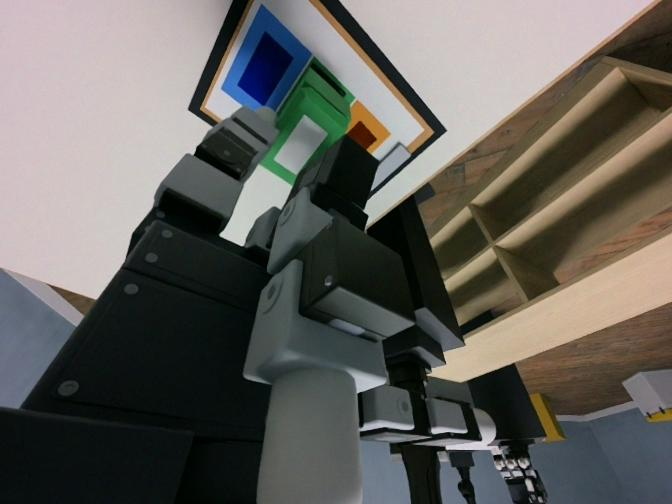

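>>> {"op": "move", "data": {"arm1": {"joints": {"hand_index_abd": -0.31, "hand_ring_abd": 0.262}}, "cameras": []}}

>>> {"op": "move", "data": {"arm1": {"joints": {"joint2_rad": 1.866, "joint3_rad": 1.665, "joint4_rad": -1.341}, "min_time_s": 1.5}, "cameras": ["arm1_cam_wrist"]}}

Scene clock: 586.50 s.
Joint torques (N m): arm1=[-2.49 -12.57 8.59 0.55 0.15 -0.21] | arm2=[-0.56 -4.6 7.31 -0.02 -0.09 0.13] | arm3=[0.62 -13.8 16.23 1.21 0.14 -0.04]
Motor temperatures (°C): arm1=[24 29 35 24 24 26] | arm2=[27 24 32 27 24 24] | arm3=[26 27 46 25 24 24]
Heat: arm1: hottest joint3_rad 35 °C; arm2: hottest joint3_rad 32 °C; arm3: hottest joint3_rad 46 °C.
move: arm1 off_target
Joint velocities: within noise
arm1.joint_positions: joint1_rad=+1.258 joint2_rad=+1.885 joint3_rad=+1.580 joint4_rad=-1.254 joint5_rad=+0.001 joint6_rad=+1.051 hand_index_mcp=+0.750 hand_index_abd=-0.147 hand_index_pip=+0.577 hand_index_dip=+0.695 hand_middle_mcp=-0.885 hand_middle_abd=+0.001 hand_middle_pip=-0.297 hand_middle_dip=+0.699 hand_ring_mcp=+0.751 hand_ring_abd=+0.115 hand_ring_pip=+0.580 hand_ring_dip=+0.698 hand_thumb_cmc=+0.712 hand_thumb_axl=+0.680 hand_thumb_mcp=+0.213 hand_thumb_ipl=+0.164 hand_current_limit=+0.700 hand_speed=-0.930
arm1.joint_status: hand_index_abd off_target (ended at -0.147, target -0.310); hand_ring_abd off_target (ended at +0.115, target +0.262)
arm1.hand_state: goal,blocked,goal,goal,goal,goal,goal,goal,goal,blocked,goal,goal,goal,goal,goal,goal
arm1.index_mcp_current_ma: -3
arm1.index_abd_current_ma: 468
arm1.index_pip_current_ma: 0
arm1.index_dip_current_ma: 0
arm1.middle_mcp_current_ma: 4
arm1.middle_abd_current_ma: 0
arm1.middle_pip_current_ma: 2
arm1.middle_dip_current_ma: 2
arm1.ring_mcp_current_ma: -2
arm1.ring_abd_current_ma: -417
arm1.ring_pip_current_ma: 1
arm1.ring_dip_current_ma: 1
arm1.thumb_cmc_current_ma: -1
arm1.thumb_axl_current_ma: 1
arm1.thumb_mcp_current_ma: -18
arm1.thumb_ipl_current_ma: -5
arm1.hand_goal_index_mcp: 0.754
arm1.hand_goal_index_abd: -0.310
arm1.hand_goal_index_pip: 0.578
arm1.hand_goal_index_dip: 0.696
arm1.hand_goal_middle_mcp: -0.890
arm1.hand_goal_middle_abd: 0.000
arm1.hand_goal_middle_pip: -0.300
arm1.hand_goal_middle_dip: 0.696
arm1.hand_goal_ring_mcp: 0.754
arm1.hand_goal_ring_abd: 0.262
arm1.hand_goal_ring_pip: 0.578
arm1.hand_goal_ring_dip: 0.696
arm1.hand_goal_thumb_cmc: 0.714
arm1.hand_goal_thumb_axl: 0.678
arm1.hand_goal_thumb_mcp: 0.224
arm1.hand_goal_thumb_ipl: 0.168
arm1.hand: x=-0.0945 y=+1.7316 z=+0.9089 quat_wxyz=(-0.010, +0.489, +0.872, +0.010) (m; scene frame)
arm1.hand_target: x=-0.0879 y=+1.7334 z=+0.8967 quat_wxyz=(-0.006, +0.487, +0.874, +0.003) (m; scene frame)
arm1.hand_status: not commanded
arm2.joint_positions: joint1_rad=-1.280 joint2_rad=+1.008 joint3_rad=+0.625 joint4_rad=-1.152 joint5_rad=+0.002 joint6_rad=+0.005 hand_index_mcp=+0.192 hand_index_abd=-0.002 hand_index_pip=-0.117 hand_index_dip=+0.410 hand_middle_mcp=+0.193 hand_middle_abd=-0.002 hand_middle_pip=-0.117 hand_middle_dip=+0.409 hand_ring_mcp=+0.194 hand_ring_abd=-0.002 hand_ring_pip=-0.117 hand_ring_dip=+0.410 hand_thumb_cmc=-0.568 hand_thumb_axl=+0.679 hand_thumb_mcp=+0.220 hand_thumb_ipl=-0.802 hand_current_limit=+0.700 hand_speed=-0.880
arm2.joint_status: not commanded
arm2.hand_state: goal,goal,goal,goal,goal,goal,goal,goal,goal,goal,goal,goal,goal,goal,goal,goal
arm2.index_mcp_current_ma: 58
arm2.index_abd_current_ma: -6
arm2.index_pip_current_ma: 27
arm2.index_dip_current_ma: 12
arm2.middle_mcp_current_ma: 63
arm2.middle_abd_current_ma: -7
arm2.middle_pip_current_ma: 25
arm2.middle_dip_current_ma: 10
arm2.ring_mcp_current_ma: 66
arm2.ring_abd_current_ma: -4
arm2.ring_pip_current_ma: 25
arm2.ring_dip_current_ma: 13
arm2.thumb_cmc_current_ma: 6
arm2.thumb_axl_current_ma: 4
arm2.thumb_mcp_current_ma: -17
arm2.thumb_ipl_current_ma: 10
arm2.hand_goal_index_mcp: 0.178
arm2.hand_goal_index_abd: 0.000
arm2.hand_goal_index_pip: -0.124
arm2.hand_goal_index_dip: 0.406
arm2.hand_goal_middle_mcp: 0.178
arm2.hand_goal_middle_abd: 0.000
arm2.hand_goal_middle_pip: -0.124
arm2.hand_goal_middle_dip: 0.406
arm2.hand_goal_ring_mcp: 0.178
arm2.hand_goal_ring_abd: 0.000
arm2.hand_goal_ring_pip: -0.124
arm2.hand_goal_ring_dip: 0.406
arm2.hand_goal_thumb_cmc: -0.570
arm2.hand_goal_thumb_axl: 0.678
arm2.hand_goal_thumb_mcp: 0.224
arm2.hand_goal_thumb_ipl: -0.804
arm2.hand: x=+0.1345 y=+0.3231 z=+0.9596 quat_wxyz=(+0.004, +0.151, -0.988, -0.016) (m; scene frame)
arm2.hand_target: x=+0.1384 y=+0.3195 z=+0.9586 quat_wxyz=(+0.004, +0.144, -0.989, -0.012) (m; scene frame)
arm2.hand_status: not commanded
arm3.joint_positions: joint1_rad=-0.453 joint2_rad=+1.347 joint3_rad=+1.634 joint4_rad=-0.983 joint5_rad=+0.015 joint6_rad=+1.042 hand_index_mcp=+0.755 hand_index_abd=+0.000 hand_index_pip=+0.577 hand_index_dip=+0.696 hand_middle_mcp=+0.756 hand_middle_abd=+0.000 hand_middle_pip=+0.577 hand_middle_dip=+0.696 hand_ring_mcp=+0.756 hand_ring_abd=+0.000 hand_ring_pip=+0.577 hand_ring_dip=+0.696 hand_thumb_cmc=+0.715 hand_thumb_axl=+0.677 hand_thumb_mcp=+0.225 hand_thumb_ipl=+0.168 hand_current_limit=+0.400 hand_speed=-0.600
arm3.joint_status: not commanded
arm3.hand_state: goal,goal,goal,goal,goal,goal,goal,goal,goal,goal,goal,goal,goal,goal,goal,goal
arm3.index_mcp_current_ma: 2
arm3.index_abd_current_ma: 0
arm3.index_pip_current_ma: 1
arm3.index_dip_current_ma: 0
arm3.middle_mcp_current_ma: 3
arm3.middle_abd_current_ma: 0
arm3.middle_pip_current_ma: 1
arm3.middle_dip_current_ma: 0
arm3.ring_mcp_current_ma: 3
arm3.ring_abd_current_ma: 0
arm3.ring_pip_current_ma: 1
arm3.ring_dip_current_ma: 0
arm3.thumb_cmc_current_ma: 2
arm3.thumb_axl_current_ma: -1
arm3.thumb_mcp_current_ma: -2
arm3.thumb_ipl_current_ma: -1
arm3.hand_goal_index_mcp: 0.754
arm3.hand_goal_index_abd: 0.000
arm3.hand_goal_index_pip: 0.576
arm3.hand_goal_index_dip: 0.696
arm3.hand_goal_middle_mcp: 0.754
arm3.hand_goal_middle_abd: 0.000
arm3.hand_goal_middle_pip: 0.576
arm3.hand_goal_middle_dip: 0.696
arm3.hand_goal_ring_mcp: 0.754
arm3.hand_goal_ring_abd: 0.000
arm3.hand_goal_ring_pip: 0.576
arm3.hand_goal_ring_dip: 0.696
arm3.hand_goal_thumb_cmc: 0.714
arm3.hand_goal_thumb_axl: 0.678
arm3.hand_goal_thumb_mcp: 0.226
arm3.hand_goal_thumb_ipl: 0.168
arm3.hand: x=-0.4257 y=-0.7152 z=+1.3526 quat_wxyz=(-0.339, +0.086, +0.901, +0.256) (m; scene frame)
arm3.hand_target: x=-0.4266 y=-0.7165 z=+1.3735 quat_wxyz=(-0.348, +0.086, +0.896, +0.263) (m; scene frame)
arm3.hand_status: not commanded
pictures: none
No camera images: "cameras" was empty.

Scene clock: 588.30 s.
Joint torques (N m): arm1=[-2.43 -15.38 13.01 -0.27 0.15 -0.19] | arm2=[-0.62 -4.6 7.31 -0.03 -0.08 0.12] | arm3=[0.56 -13.86 16.23 1.21 0.14 -0.04]
Motor temperatures (°C): arm1=[24 29 35 24 24 26] | arm2=[27 24 32 27 24 24] | arm3=[26 27 46 25 24 24]
Heat: arm1: hottest joint3_rad 35 °C; arm2: hottest joint3_rad 32 °C; arm3: hottest joint3_rad 46 °C.
move: arm1 done
Joint velocities: within noise
arm1.joint_positions: joint1_rad=+1.258 joint2_rad=+1.885 joint3_rad=+1.616 joint4_rad=-1.333 joint5_rad=+0.001 joint6_rad=+1.050 hand_index_mcp=+0.750 hand_index_abd=-0.148 hand_index_pip=+0.577 hand_index_dip=+0.695 hand_middle_mcp=-0.885 hand_middle_abd=+0.001 hand_middle_pip=-0.297 hand_middle_dip=+0.699 hand_ring_mcp=+0.752 hand_ring_abd=+0.115 hand_ring_pip=+0.577 hand_ring_dip=+0.697 hand_thumb_cmc=+0.712 hand_thumb_axl=+0.680 hand_thumb_mcp=+0.213 hand_thumb_ipl=+0.164 hand_current_limit=+0.700 hand_speed=-0.930
arm1.joint_status: all done
arm1.hand_state: goal,blocked,goal,goal,goal,goal,goal,goal,goal,blocked,goal,goal,goal,goal,goal,goal
arm1.index_mcp_current_ma: -3
arm1.index_abd_current_ma: 468
arm1.index_pip_current_ma: 0
arm1.index_dip_current_ma: 0
arm1.middle_mcp_current_ma: 4
arm1.middle_abd_current_ma: 0
arm1.middle_pip_current_ma: 2
arm1.middle_dip_current_ma: 2
arm1.ring_mcp_current_ma: -1
arm1.ring_abd_current_ma: -417
arm1.ring_pip_current_ma: -1
arm1.ring_dip_current_ma: 0
arm1.thumb_cmc_current_ma: -1
arm1.thumb_axl_current_ma: 1
arm1.thumb_mcp_current_ma: -18
arm1.thumb_ipl_current_ma: -5
arm1.hand_goal_index_mcp: 0.754
arm1.hand_goal_index_abd: -0.310
arm1.hand_goal_index_pip: 0.578
arm1.hand_goal_index_dip: 0.696
arm1.hand_goal_middle_mcp: -0.890
arm1.hand_goal_middle_abd: 0.000
arm1.hand_goal_middle_pip: -0.300
arm1.hand_goal_middle_dip: 0.696
arm1.hand_goal_ring_mcp: 0.754
arm1.hand_goal_ring_abd: 0.262
arm1.hand_goal_ring_pip: 0.578
arm1.hand_goal_ring_dip: 0.696
arm1.hand_goal_thumb_cmc: 0.714
arm1.hand_goal_thumb_axl: 0.678
arm1.hand_goal_thumb_mcp: 0.224
arm1.hand_goal_thumb_ipl: 0.168
arm1.hand: x=-0.0943 y=+1.7249 z=+0.9212 quat_wxyz=(+0.001, +0.488, +0.873, -0.009) (m; scene frame)
arm1.hand_target: x=-0.0876 y=+1.7393 z=+0.9512 quat_wxyz=(-0.014, +0.487, +0.873, +0.017) (m; scene frame)
arm1.hand_status: not commanded
arm2, arm3: as last shown
pictures: arm1_cam_wrist
Images, in order (width x height): arm1_cam_wrist 672x504.

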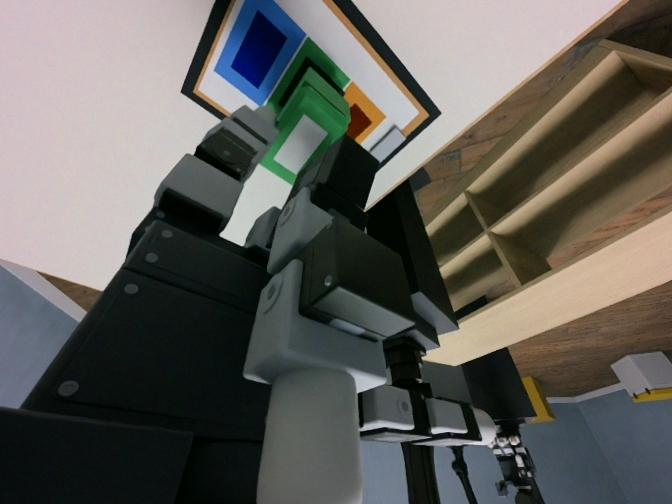

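>>> {"op": "move", "data": {"arm1": {"joints": {"joint2_rad": 1.822, "joint3_rad": 1.760, "joint4_rad": -1.420}, "min_time_s": 1.5}, "cameras": ["arm1_cam_wrist"]}}

Scene clock: 590.27 s.
Joint torques (N m): arm1=[-2.43 -15.56 13.42 -0.12 0.15 -0.2] | arm2=[-0.56 -4.6 7.3 -0.03 -0.08 0.12] | arm3=[0.5 -13.8 16.24 1.21 0.15 -0.04]
Motor temperatures (°C): arm1=[24 29 36 24 24 26] | arm2=[27 24 32 27 24 24] | arm3=[26 27 46 25 24 24]
Heat: arm1: hottest joint3_rad 36 °C; arm2: hottest joint3_rad 32 °C; arm3: hottest joint3_rad 46 °C.
move: arm1 done
Joint velocities: within noise
arm1.joint_positions: joint1_rad=+1.258 joint2_rad=+1.849 joint3_rad=+1.710 joint4_rad=-1.413 joint5_rad=+0.001 joint6_rad=+1.049 hand_index_mcp=+0.750 hand_index_abd=-0.148 hand_index_pip=+0.577 hand_index_dip=+0.695 hand_middle_mcp=-0.885 hand_middle_abd=+0.001 hand_middle_pip=-0.297 hand_middle_dip=+0.699 hand_ring_mcp=+0.752 hand_ring_abd=+0.115 hand_ring_pip=+0.577 hand_ring_dip=+0.697 hand_thumb_cmc=+0.712 hand_thumb_axl=+0.680 hand_thumb_mcp=+0.213 hand_thumb_ipl=+0.164 hand_current_limit=+0.700 hand_speed=-0.930
arm1.joint_status: all done
arm1.hand_state: goal,blocked,goal,goal,goal,goal,goal,goal,goal,blocked,goal,goal,goal,goal,goal,goal
arm1.index_mcp_current_ma: -3
arm1.index_abd_current_ma: 467
arm1.index_pip_current_ma: 0
arm1.index_dip_current_ma: 0
arm1.middle_mcp_current_ma: 4
arm1.middle_abd_current_ma: 0
arm1.middle_pip_current_ma: 2
arm1.middle_dip_current_ma: 2
arm1.ring_mcp_current_ma: -1
arm1.ring_abd_current_ma: -417
arm1.ring_pip_current_ma: -1
arm1.ring_dip_current_ma: 0
arm1.thumb_cmc_current_ma: -1
arm1.thumb_axl_current_ma: 1
arm1.thumb_mcp_current_ma: -18
arm1.thumb_ipl_current_ma: -5
arm1.hand_goal_index_mcp: 0.754
arm1.hand_goal_index_abd: -0.310
arm1.hand_goal_index_pip: 0.578
arm1.hand_goal_index_dip: 0.696
arm1.hand_goal_middle_mcp: -0.890
arm1.hand_goal_middle_abd: 0.000
arm1.hand_goal_middle_pip: -0.300
arm1.hand_goal_middle_dip: 0.696
arm1.hand_goal_ring_mcp: 0.754
arm1.hand_goal_ring_abd: 0.262
arm1.hand_goal_ring_pip: 0.578
arm1.hand_goal_ring_dip: 0.696
arm1.hand_goal_thumb_cmc: 0.714
arm1.hand_goal_thumb_axl: 0.678
arm1.hand_goal_thumb_mcp: 0.224
arm1.hand_goal_thumb_ipl: 0.168
arm1.hand: x=-0.0941 y=+1.7341 z=+0.9770 quat_wxyz=(-0.011, +0.488, +0.873, +0.013) (m; scene frame)
arm1.hand_target: x=-0.0872 y=+1.7448 z=+1.0135 quat_wxyz=(-0.029, +0.486, +0.872, +0.043) (m; scene frame)
arm1.hand_status: not commanded
arm2, arm3: as last shown
pictures: arm1_cam_wrist
Images, in order (width x height): arm1_cam_wrist 672x504.

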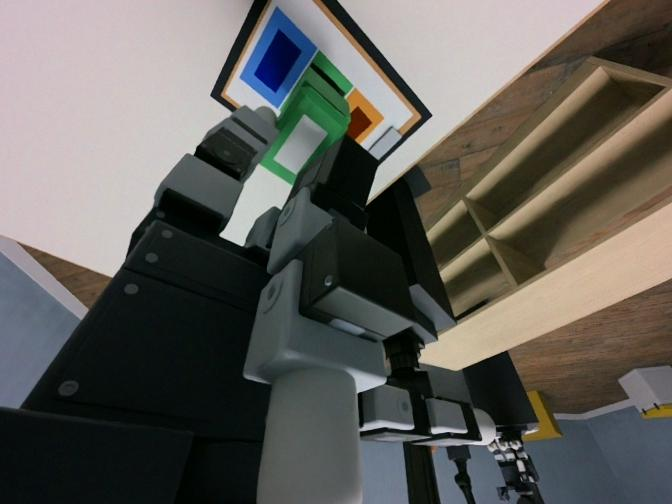

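>>> {"op": "move", "data": {"arm1": {"joints": {"joint1_rad": 2.271, "joint2_rad": 1.627, "joint3_rad": 1.530, "joint4_rad": -1.431, "joint6_rad": 2.024}, "min_time_s": 4.0}, "cameras": ["arm1_cam_wrist", "room_a", "room_b"]}}

Scene clock: 595.03 s.
Joint torques (N m): arm1=[-1.26 -13.16 9.17 -0.21 0.11 0.1] | arm2=[-0.56 -4.6 7.3 -0.03 -0.08 0.13] | arm3=[0.56 -13.8 16.23 1.21 0.14 -0.04]
Motor temperatures (°C): arm1=[24 29 36 24 24 26] | arm2=[27 24 32 27 24 24] | arm3=[26 27 46 24 24 24]
Heat: arm1: hottest joint3_rad 36 °C; arm2: hottest joint3_rad 32 °C; arm3: hottest joint3_rad 46 °C.
move: arm1 done
Joint velocities: within noise
arm1.joint_positions: joint1_rad=+2.267 joint2_rad=+1.653 joint3_rad=+1.527 joint4_rad=-1.424 joint5_rad=+0.001 joint6_rad=+2.007 hand_index_mcp=+0.751 hand_index_abd=-0.148 hand_index_pip=+0.577 hand_index_dip=+0.695 hand_middle_mcp=-0.885 hand_middle_abd=+0.001 hand_middle_pip=-0.297 hand_middle_dip=+0.699 hand_ring_mcp=+0.754 hand_ring_abd=+0.115 hand_ring_pip=+0.577 hand_ring_dip=+0.697 hand_thumb_cmc=+0.712 hand_thumb_axl=+0.680 hand_thumb_mcp=+0.213 hand_thumb_ipl=+0.164 hand_current_limit=+0.700 hand_speed=-0.930
arm1.joint_status: all done
arm1.hand_state: goal,blocked,goal,goal,goal,goal,goal,goal,goal,blocked,goal,goal,goal,goal,goal,goal
arm1.index_mcp_current_ma: -2
arm1.index_abd_current_ma: 468
arm1.index_pip_current_ma: 0
arm1.index_dip_current_ma: 0
arm1.middle_mcp_current_ma: 5
arm1.middle_abd_current_ma: 0
arm1.middle_pip_current_ma: 2
arm1.middle_dip_current_ma: 2
arm1.ring_mcp_current_ma: 0
arm1.ring_abd_current_ma: -417
arm1.ring_pip_current_ma: 0
arm1.ring_dip_current_ma: 0
arm1.thumb_cmc_current_ma: -1
arm1.thumb_axl_current_ma: 1
arm1.thumb_mcp_current_ma: -18
arm1.thumb_ipl_current_ma: -5
arm1.hand_goal_index_mcp: 0.754
arm1.hand_goal_index_abd: -0.310
arm1.hand_goal_index_pip: 0.578
arm1.hand_goal_index_dip: 0.696
arm1.hand_goal_middle_mcp: -0.890
arm1.hand_goal_middle_abd: 0.000
arm1.hand_goal_middle_pip: -0.300
arm1.hand_goal_middle_dip: 0.696
arm1.hand_goal_ring_mcp: 0.754
arm1.hand_goal_ring_abd: 0.262
arm1.hand_goal_ring_pip: 0.578
arm1.hand_goal_ring_dip: 0.696
arm1.hand_goal_thumb_cmc: 0.714
arm1.hand_goal_thumb_axl: 0.678
arm1.hand_goal_thumb_mcp: 0.224
arm1.hand_goal_thumb_ipl: 0.168
arm1.hand: x=-0.5133 y=+1.4209 z=+1.0053 quat_wxyz=(-0.017, +0.466, +0.885, +0.005) (m; scene frame)
arm1.hand_target: x=-0.5113 y=+1.4164 z=+1.0177 quat_wxyz=(-0.028, +0.471, +0.881, +0.005) (m; scene frame)
arm1.hand_status: not commanded
arm2, arm3: as last shown
pictures: arm1_cam_wrist, room_a, room_b
Images, in order (width x height): arm1_cam_wrist 672x504, room_a 672x504, room_b 672x504.

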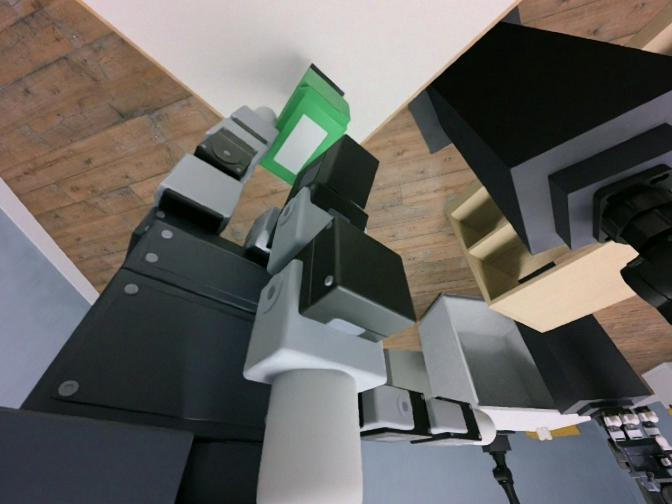

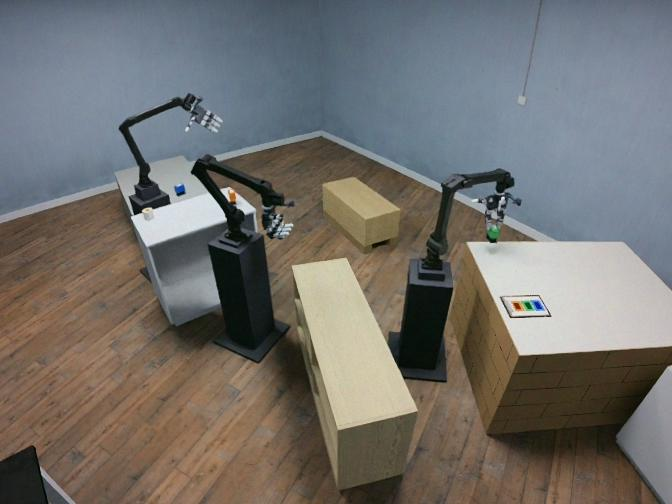

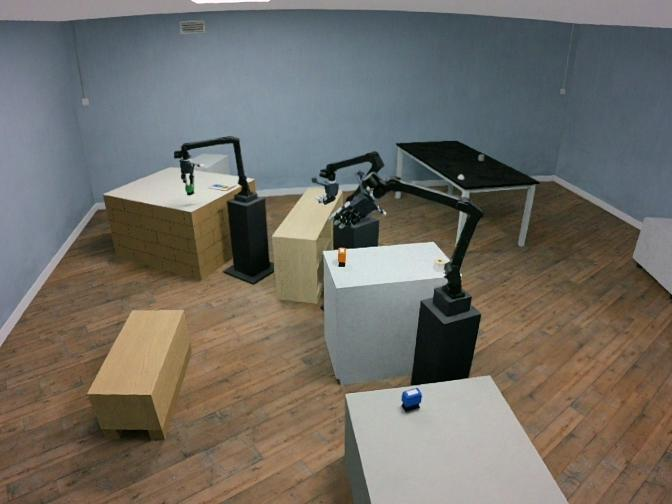

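>>> {"op": "zoom_image", "data": {"camera": "room_a", "region": [460, 260, 600, 350]}}

Scaled by 3.600 from the camera's 672x504 image, which has a finer 960x720 frame.

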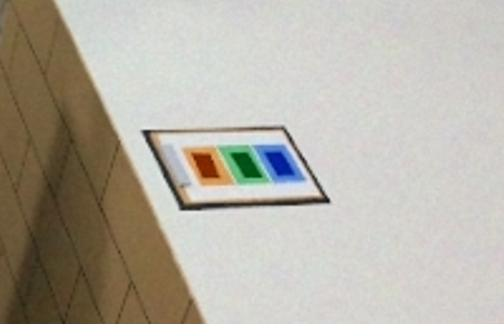

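>>> {"op": "move", "data": {"arm1": {"joints": {"joint1_rad": 2.244, "joint2_rad": 1.692, "joint3_rad": 1.342, "joint4_rad": -1.209}, "min_time_s": 2.5}, "cameras": ["arm1_cam_wrist"]}}

Scene clock: 598.43 s.
Joint torques (N m): arm1=[-2.96 -10.34 8.83 0.5 0.11 0.09] | arm2=[-0.62 -4.6 7.3 -0.03 -0.08 0.12] | arm3=[0.62 -13.8 16.23 1.22 0.14 -0.04]
Motor temperatures (°C): arm1=[24 29 36 24 24 26] | arm2=[27 24 32 27 24 24] | arm3=[26 27 46 24 24 24]
Heat: arm1: hottest joint3_rad 36 °C; arm2: hottest joint3_rad 32 °C; arm3: hottest joint3_rad 46 °C.
move: arm1 done
Joint velocities: within noise
arm1.joint_positions: joint1_rad=+2.258 joint2_rad=+1.680 joint3_rad=+1.337 joint4_rad=-1.218 joint5_rad=+0.001 joint6_rad=+2.007 hand_index_mcp=+0.751 hand_index_abd=-0.148 hand_index_pip=+0.577 hand_index_dip=+0.695 hand_middle_mcp=-0.885 hand_middle_abd=+0.001 hand_middle_pip=-0.297 hand_middle_dip=+0.699 hand_ring_mcp=+0.754 hand_ring_abd=+0.115 hand_ring_pip=+0.577 hand_ring_dip=+0.697 hand_thumb_cmc=+0.712 hand_thumb_axl=+0.680 hand_thumb_mcp=+0.213 hand_thumb_ipl=+0.164 hand_current_limit=+0.700 hand_speed=-0.930
arm1.joint_status: all done
arm1.hand_state: goal,blocked,goal,goal,goal,goal,goal,goal,goal,blocked,goal,goal,goal,goal,goal,goal
arm1.index_mcp_current_ma: -2
arm1.index_abd_current_ma: 467
arm1.index_pip_current_ma: 0
arm1.index_dip_current_ma: 0
arm1.middle_mcp_current_ma: 5
arm1.middle_abd_current_ma: 0
arm1.middle_pip_current_ma: 2
arm1.middle_dip_current_ma: 2
arm1.ring_mcp_current_ma: 0
arm1.ring_abd_current_ma: -417
arm1.ring_pip_current_ma: 0
arm1.ring_dip_current_ma: 0
arm1.thumb_cmc_current_ma: -1
arm1.thumb_axl_current_ma: 1
arm1.thumb_mcp_current_ma: -18
arm1.thumb_ipl_current_ma: -5
arm1.hand_goal_index_mcp: 0.754
arm1.hand_goal_index_abd: -0.310
arm1.hand_goal_index_pip: 0.578
arm1.hand_goal_index_dip: 0.696
arm1.hand_goal_middle_mcp: -0.890
arm1.hand_goal_middle_abd: 0.000
arm1.hand_goal_middle_pip: -0.300
arm1.hand_goal_middle_dip: 0.696
arm1.hand_goal_ring_mcp: 0.754
arm1.hand_goal_ring_abd: 0.262
arm1.hand_goal_ring_pip: 0.578
arm1.hand_goal_ring_dip: 0.696
arm1.hand_goal_thumb_cmc: 0.714
arm1.hand_goal_thumb_axl: 0.678
arm1.hand_goal_thumb_mcp: 0.224
arm1.hand_goal_thumb_ipl: 0.168
arm1.hand: x=-0.5012 y=+1.4194 z=+0.9228 quat_wxyz=(-0.012, +0.470, +0.883, +0.005) (m; scene frame)
arm1.hand_target: x=-0.5002 y=+1.4245 z=+0.9188 quat_wxyz=(-0.013, +0.483, +0.875, +0.005) (m; scene frame)
arm1.hand_status: not commanded
arm2, arm3: as last shown
pictures: arm1_cam_wrist
Images, in order (width x height): arm1_cam_wrist 672x504.

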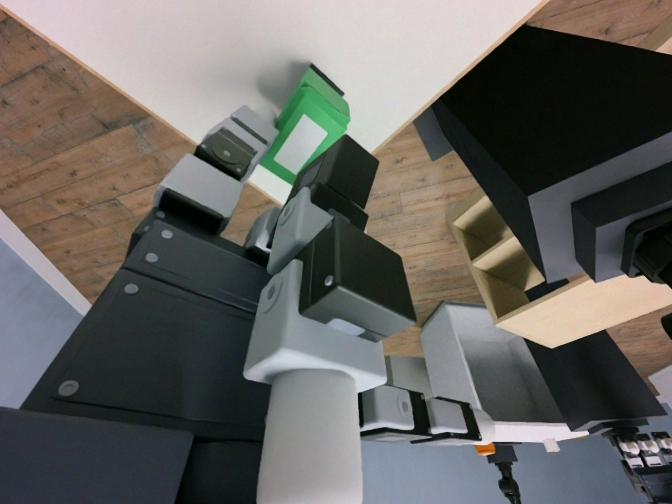

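>>> {"op": "move", "data": {"arm1": {"joints": {"joint2_rad": 1.715, "joint3_rad": 1.320, "joint4_rad": -1.172}, "min_time_s": 2}, "cameras": ["arm1_cam_wrist"]}}

Scene clock: 601.00 s.
Joint torques (N m): arm1=[-2.84 -10.4 8.57 0.49 0.11 0.09] | arm2=[-0.62 -4.66 7.3 -0.02 -0.08 0.12] | arm3=[0.62 -13.8 16.23 1.22 0.14 -0.04]
Motor temperatures (°C): arm1=[24 29 36 24 24 26] | arm2=[27 24 32 27 24 24] | arm3=[26 27 46 24 24 24]
Heat: arm1: hottest joint3_rad 36 °C; arm2: hottest joint3_rad 32 °C; arm3: hottest joint3_rad 46 °C.
move: arm1 done
Joint velocities: within noise
arm1.joint_positions: joint1_rad=+2.258 joint2_rad=+1.701 joint3_rad=+1.317 joint4_rad=-1.181 joint5_rad=+0.001 joint6_rad=+2.007 hand_index_mcp=+0.751 hand_index_abd=-0.148 hand_index_pip=+0.577 hand_index_dip=+0.695 hand_middle_mcp=-0.885 hand_middle_abd=+0.001 hand_middle_pip=-0.297 hand_middle_dip=+0.699 hand_ring_mcp=+0.754 hand_ring_abd=+0.115 hand_ring_pip=+0.577 hand_ring_dip=+0.697 hand_thumb_cmc=+0.712 hand_thumb_axl=+0.680 hand_thumb_mcp=+0.213 hand_thumb_ipl=+0.164 hand_current_limit=+0.700 hand_speed=-0.930
arm1.joint_status: all done
arm1.hand_state: goal,blocked,goal,goal,goal,goal,goal,goal,goal,blocked,goal,goal,goal,goal,goal,goal
arm1.index_mcp_current_ma: -2
arm1.index_abd_current_ma: 467
arm1.index_pip_current_ma: 0
arm1.index_dip_current_ma: 0
arm1.middle_mcp_current_ma: 5
arm1.middle_abd_current_ma: 0
arm1.middle_pip_current_ma: 2
arm1.middle_dip_current_ma: 2
arm1.ring_mcp_current_ma: 0
arm1.ring_abd_current_ma: -417
arm1.ring_pip_current_ma: 0
arm1.ring_dip_current_ma: 0
arm1.thumb_cmc_current_ma: -1
arm1.thumb_axl_current_ma: 1
arm1.thumb_mcp_current_ma: -18
arm1.thumb_ipl_current_ma: -5
arm1.hand_goal_index_mcp: 0.754
arm1.hand_goal_index_abd: -0.310
arm1.hand_goal_index_pip: 0.578
arm1.hand_goal_index_dip: 0.696
arm1.hand_goal_middle_mcp: -0.890
arm1.hand_goal_middle_abd: 0.000
arm1.hand_goal_middle_pip: -0.300
arm1.hand_goal_middle_dip: 0.696
arm1.hand_goal_ring_mcp: 0.754
arm1.hand_goal_ring_abd: 0.262
arm1.hand_goal_ring_pip: 0.578
arm1.hand_goal_ring_dip: 0.696
arm1.hand_goal_thumb_cmc: 0.714
arm1.hand_goal_thumb_axl: 0.678
arm1.hand_goal_thumb_mcp: 0.224
arm1.hand_goal_thumb_ipl: 0.168
arm1.hand: x=-0.5022 y=+1.4202 z=+0.9060 quat_wxyz=(-0.010, +0.470, +0.883, +0.005) (m; scene frame)
arm1.hand_target: x=-0.5006 y=+1.4250 z=+0.9007 quat_wxyz=(-0.009, +0.483, +0.875, +0.005) (m; scene frame)
arm1.hand_status: not commanded
arm2, arm3: as last shown
pictures: arm1_cam_wrist
Images, in order (width x height): arm1_cam_wrist 672x504.

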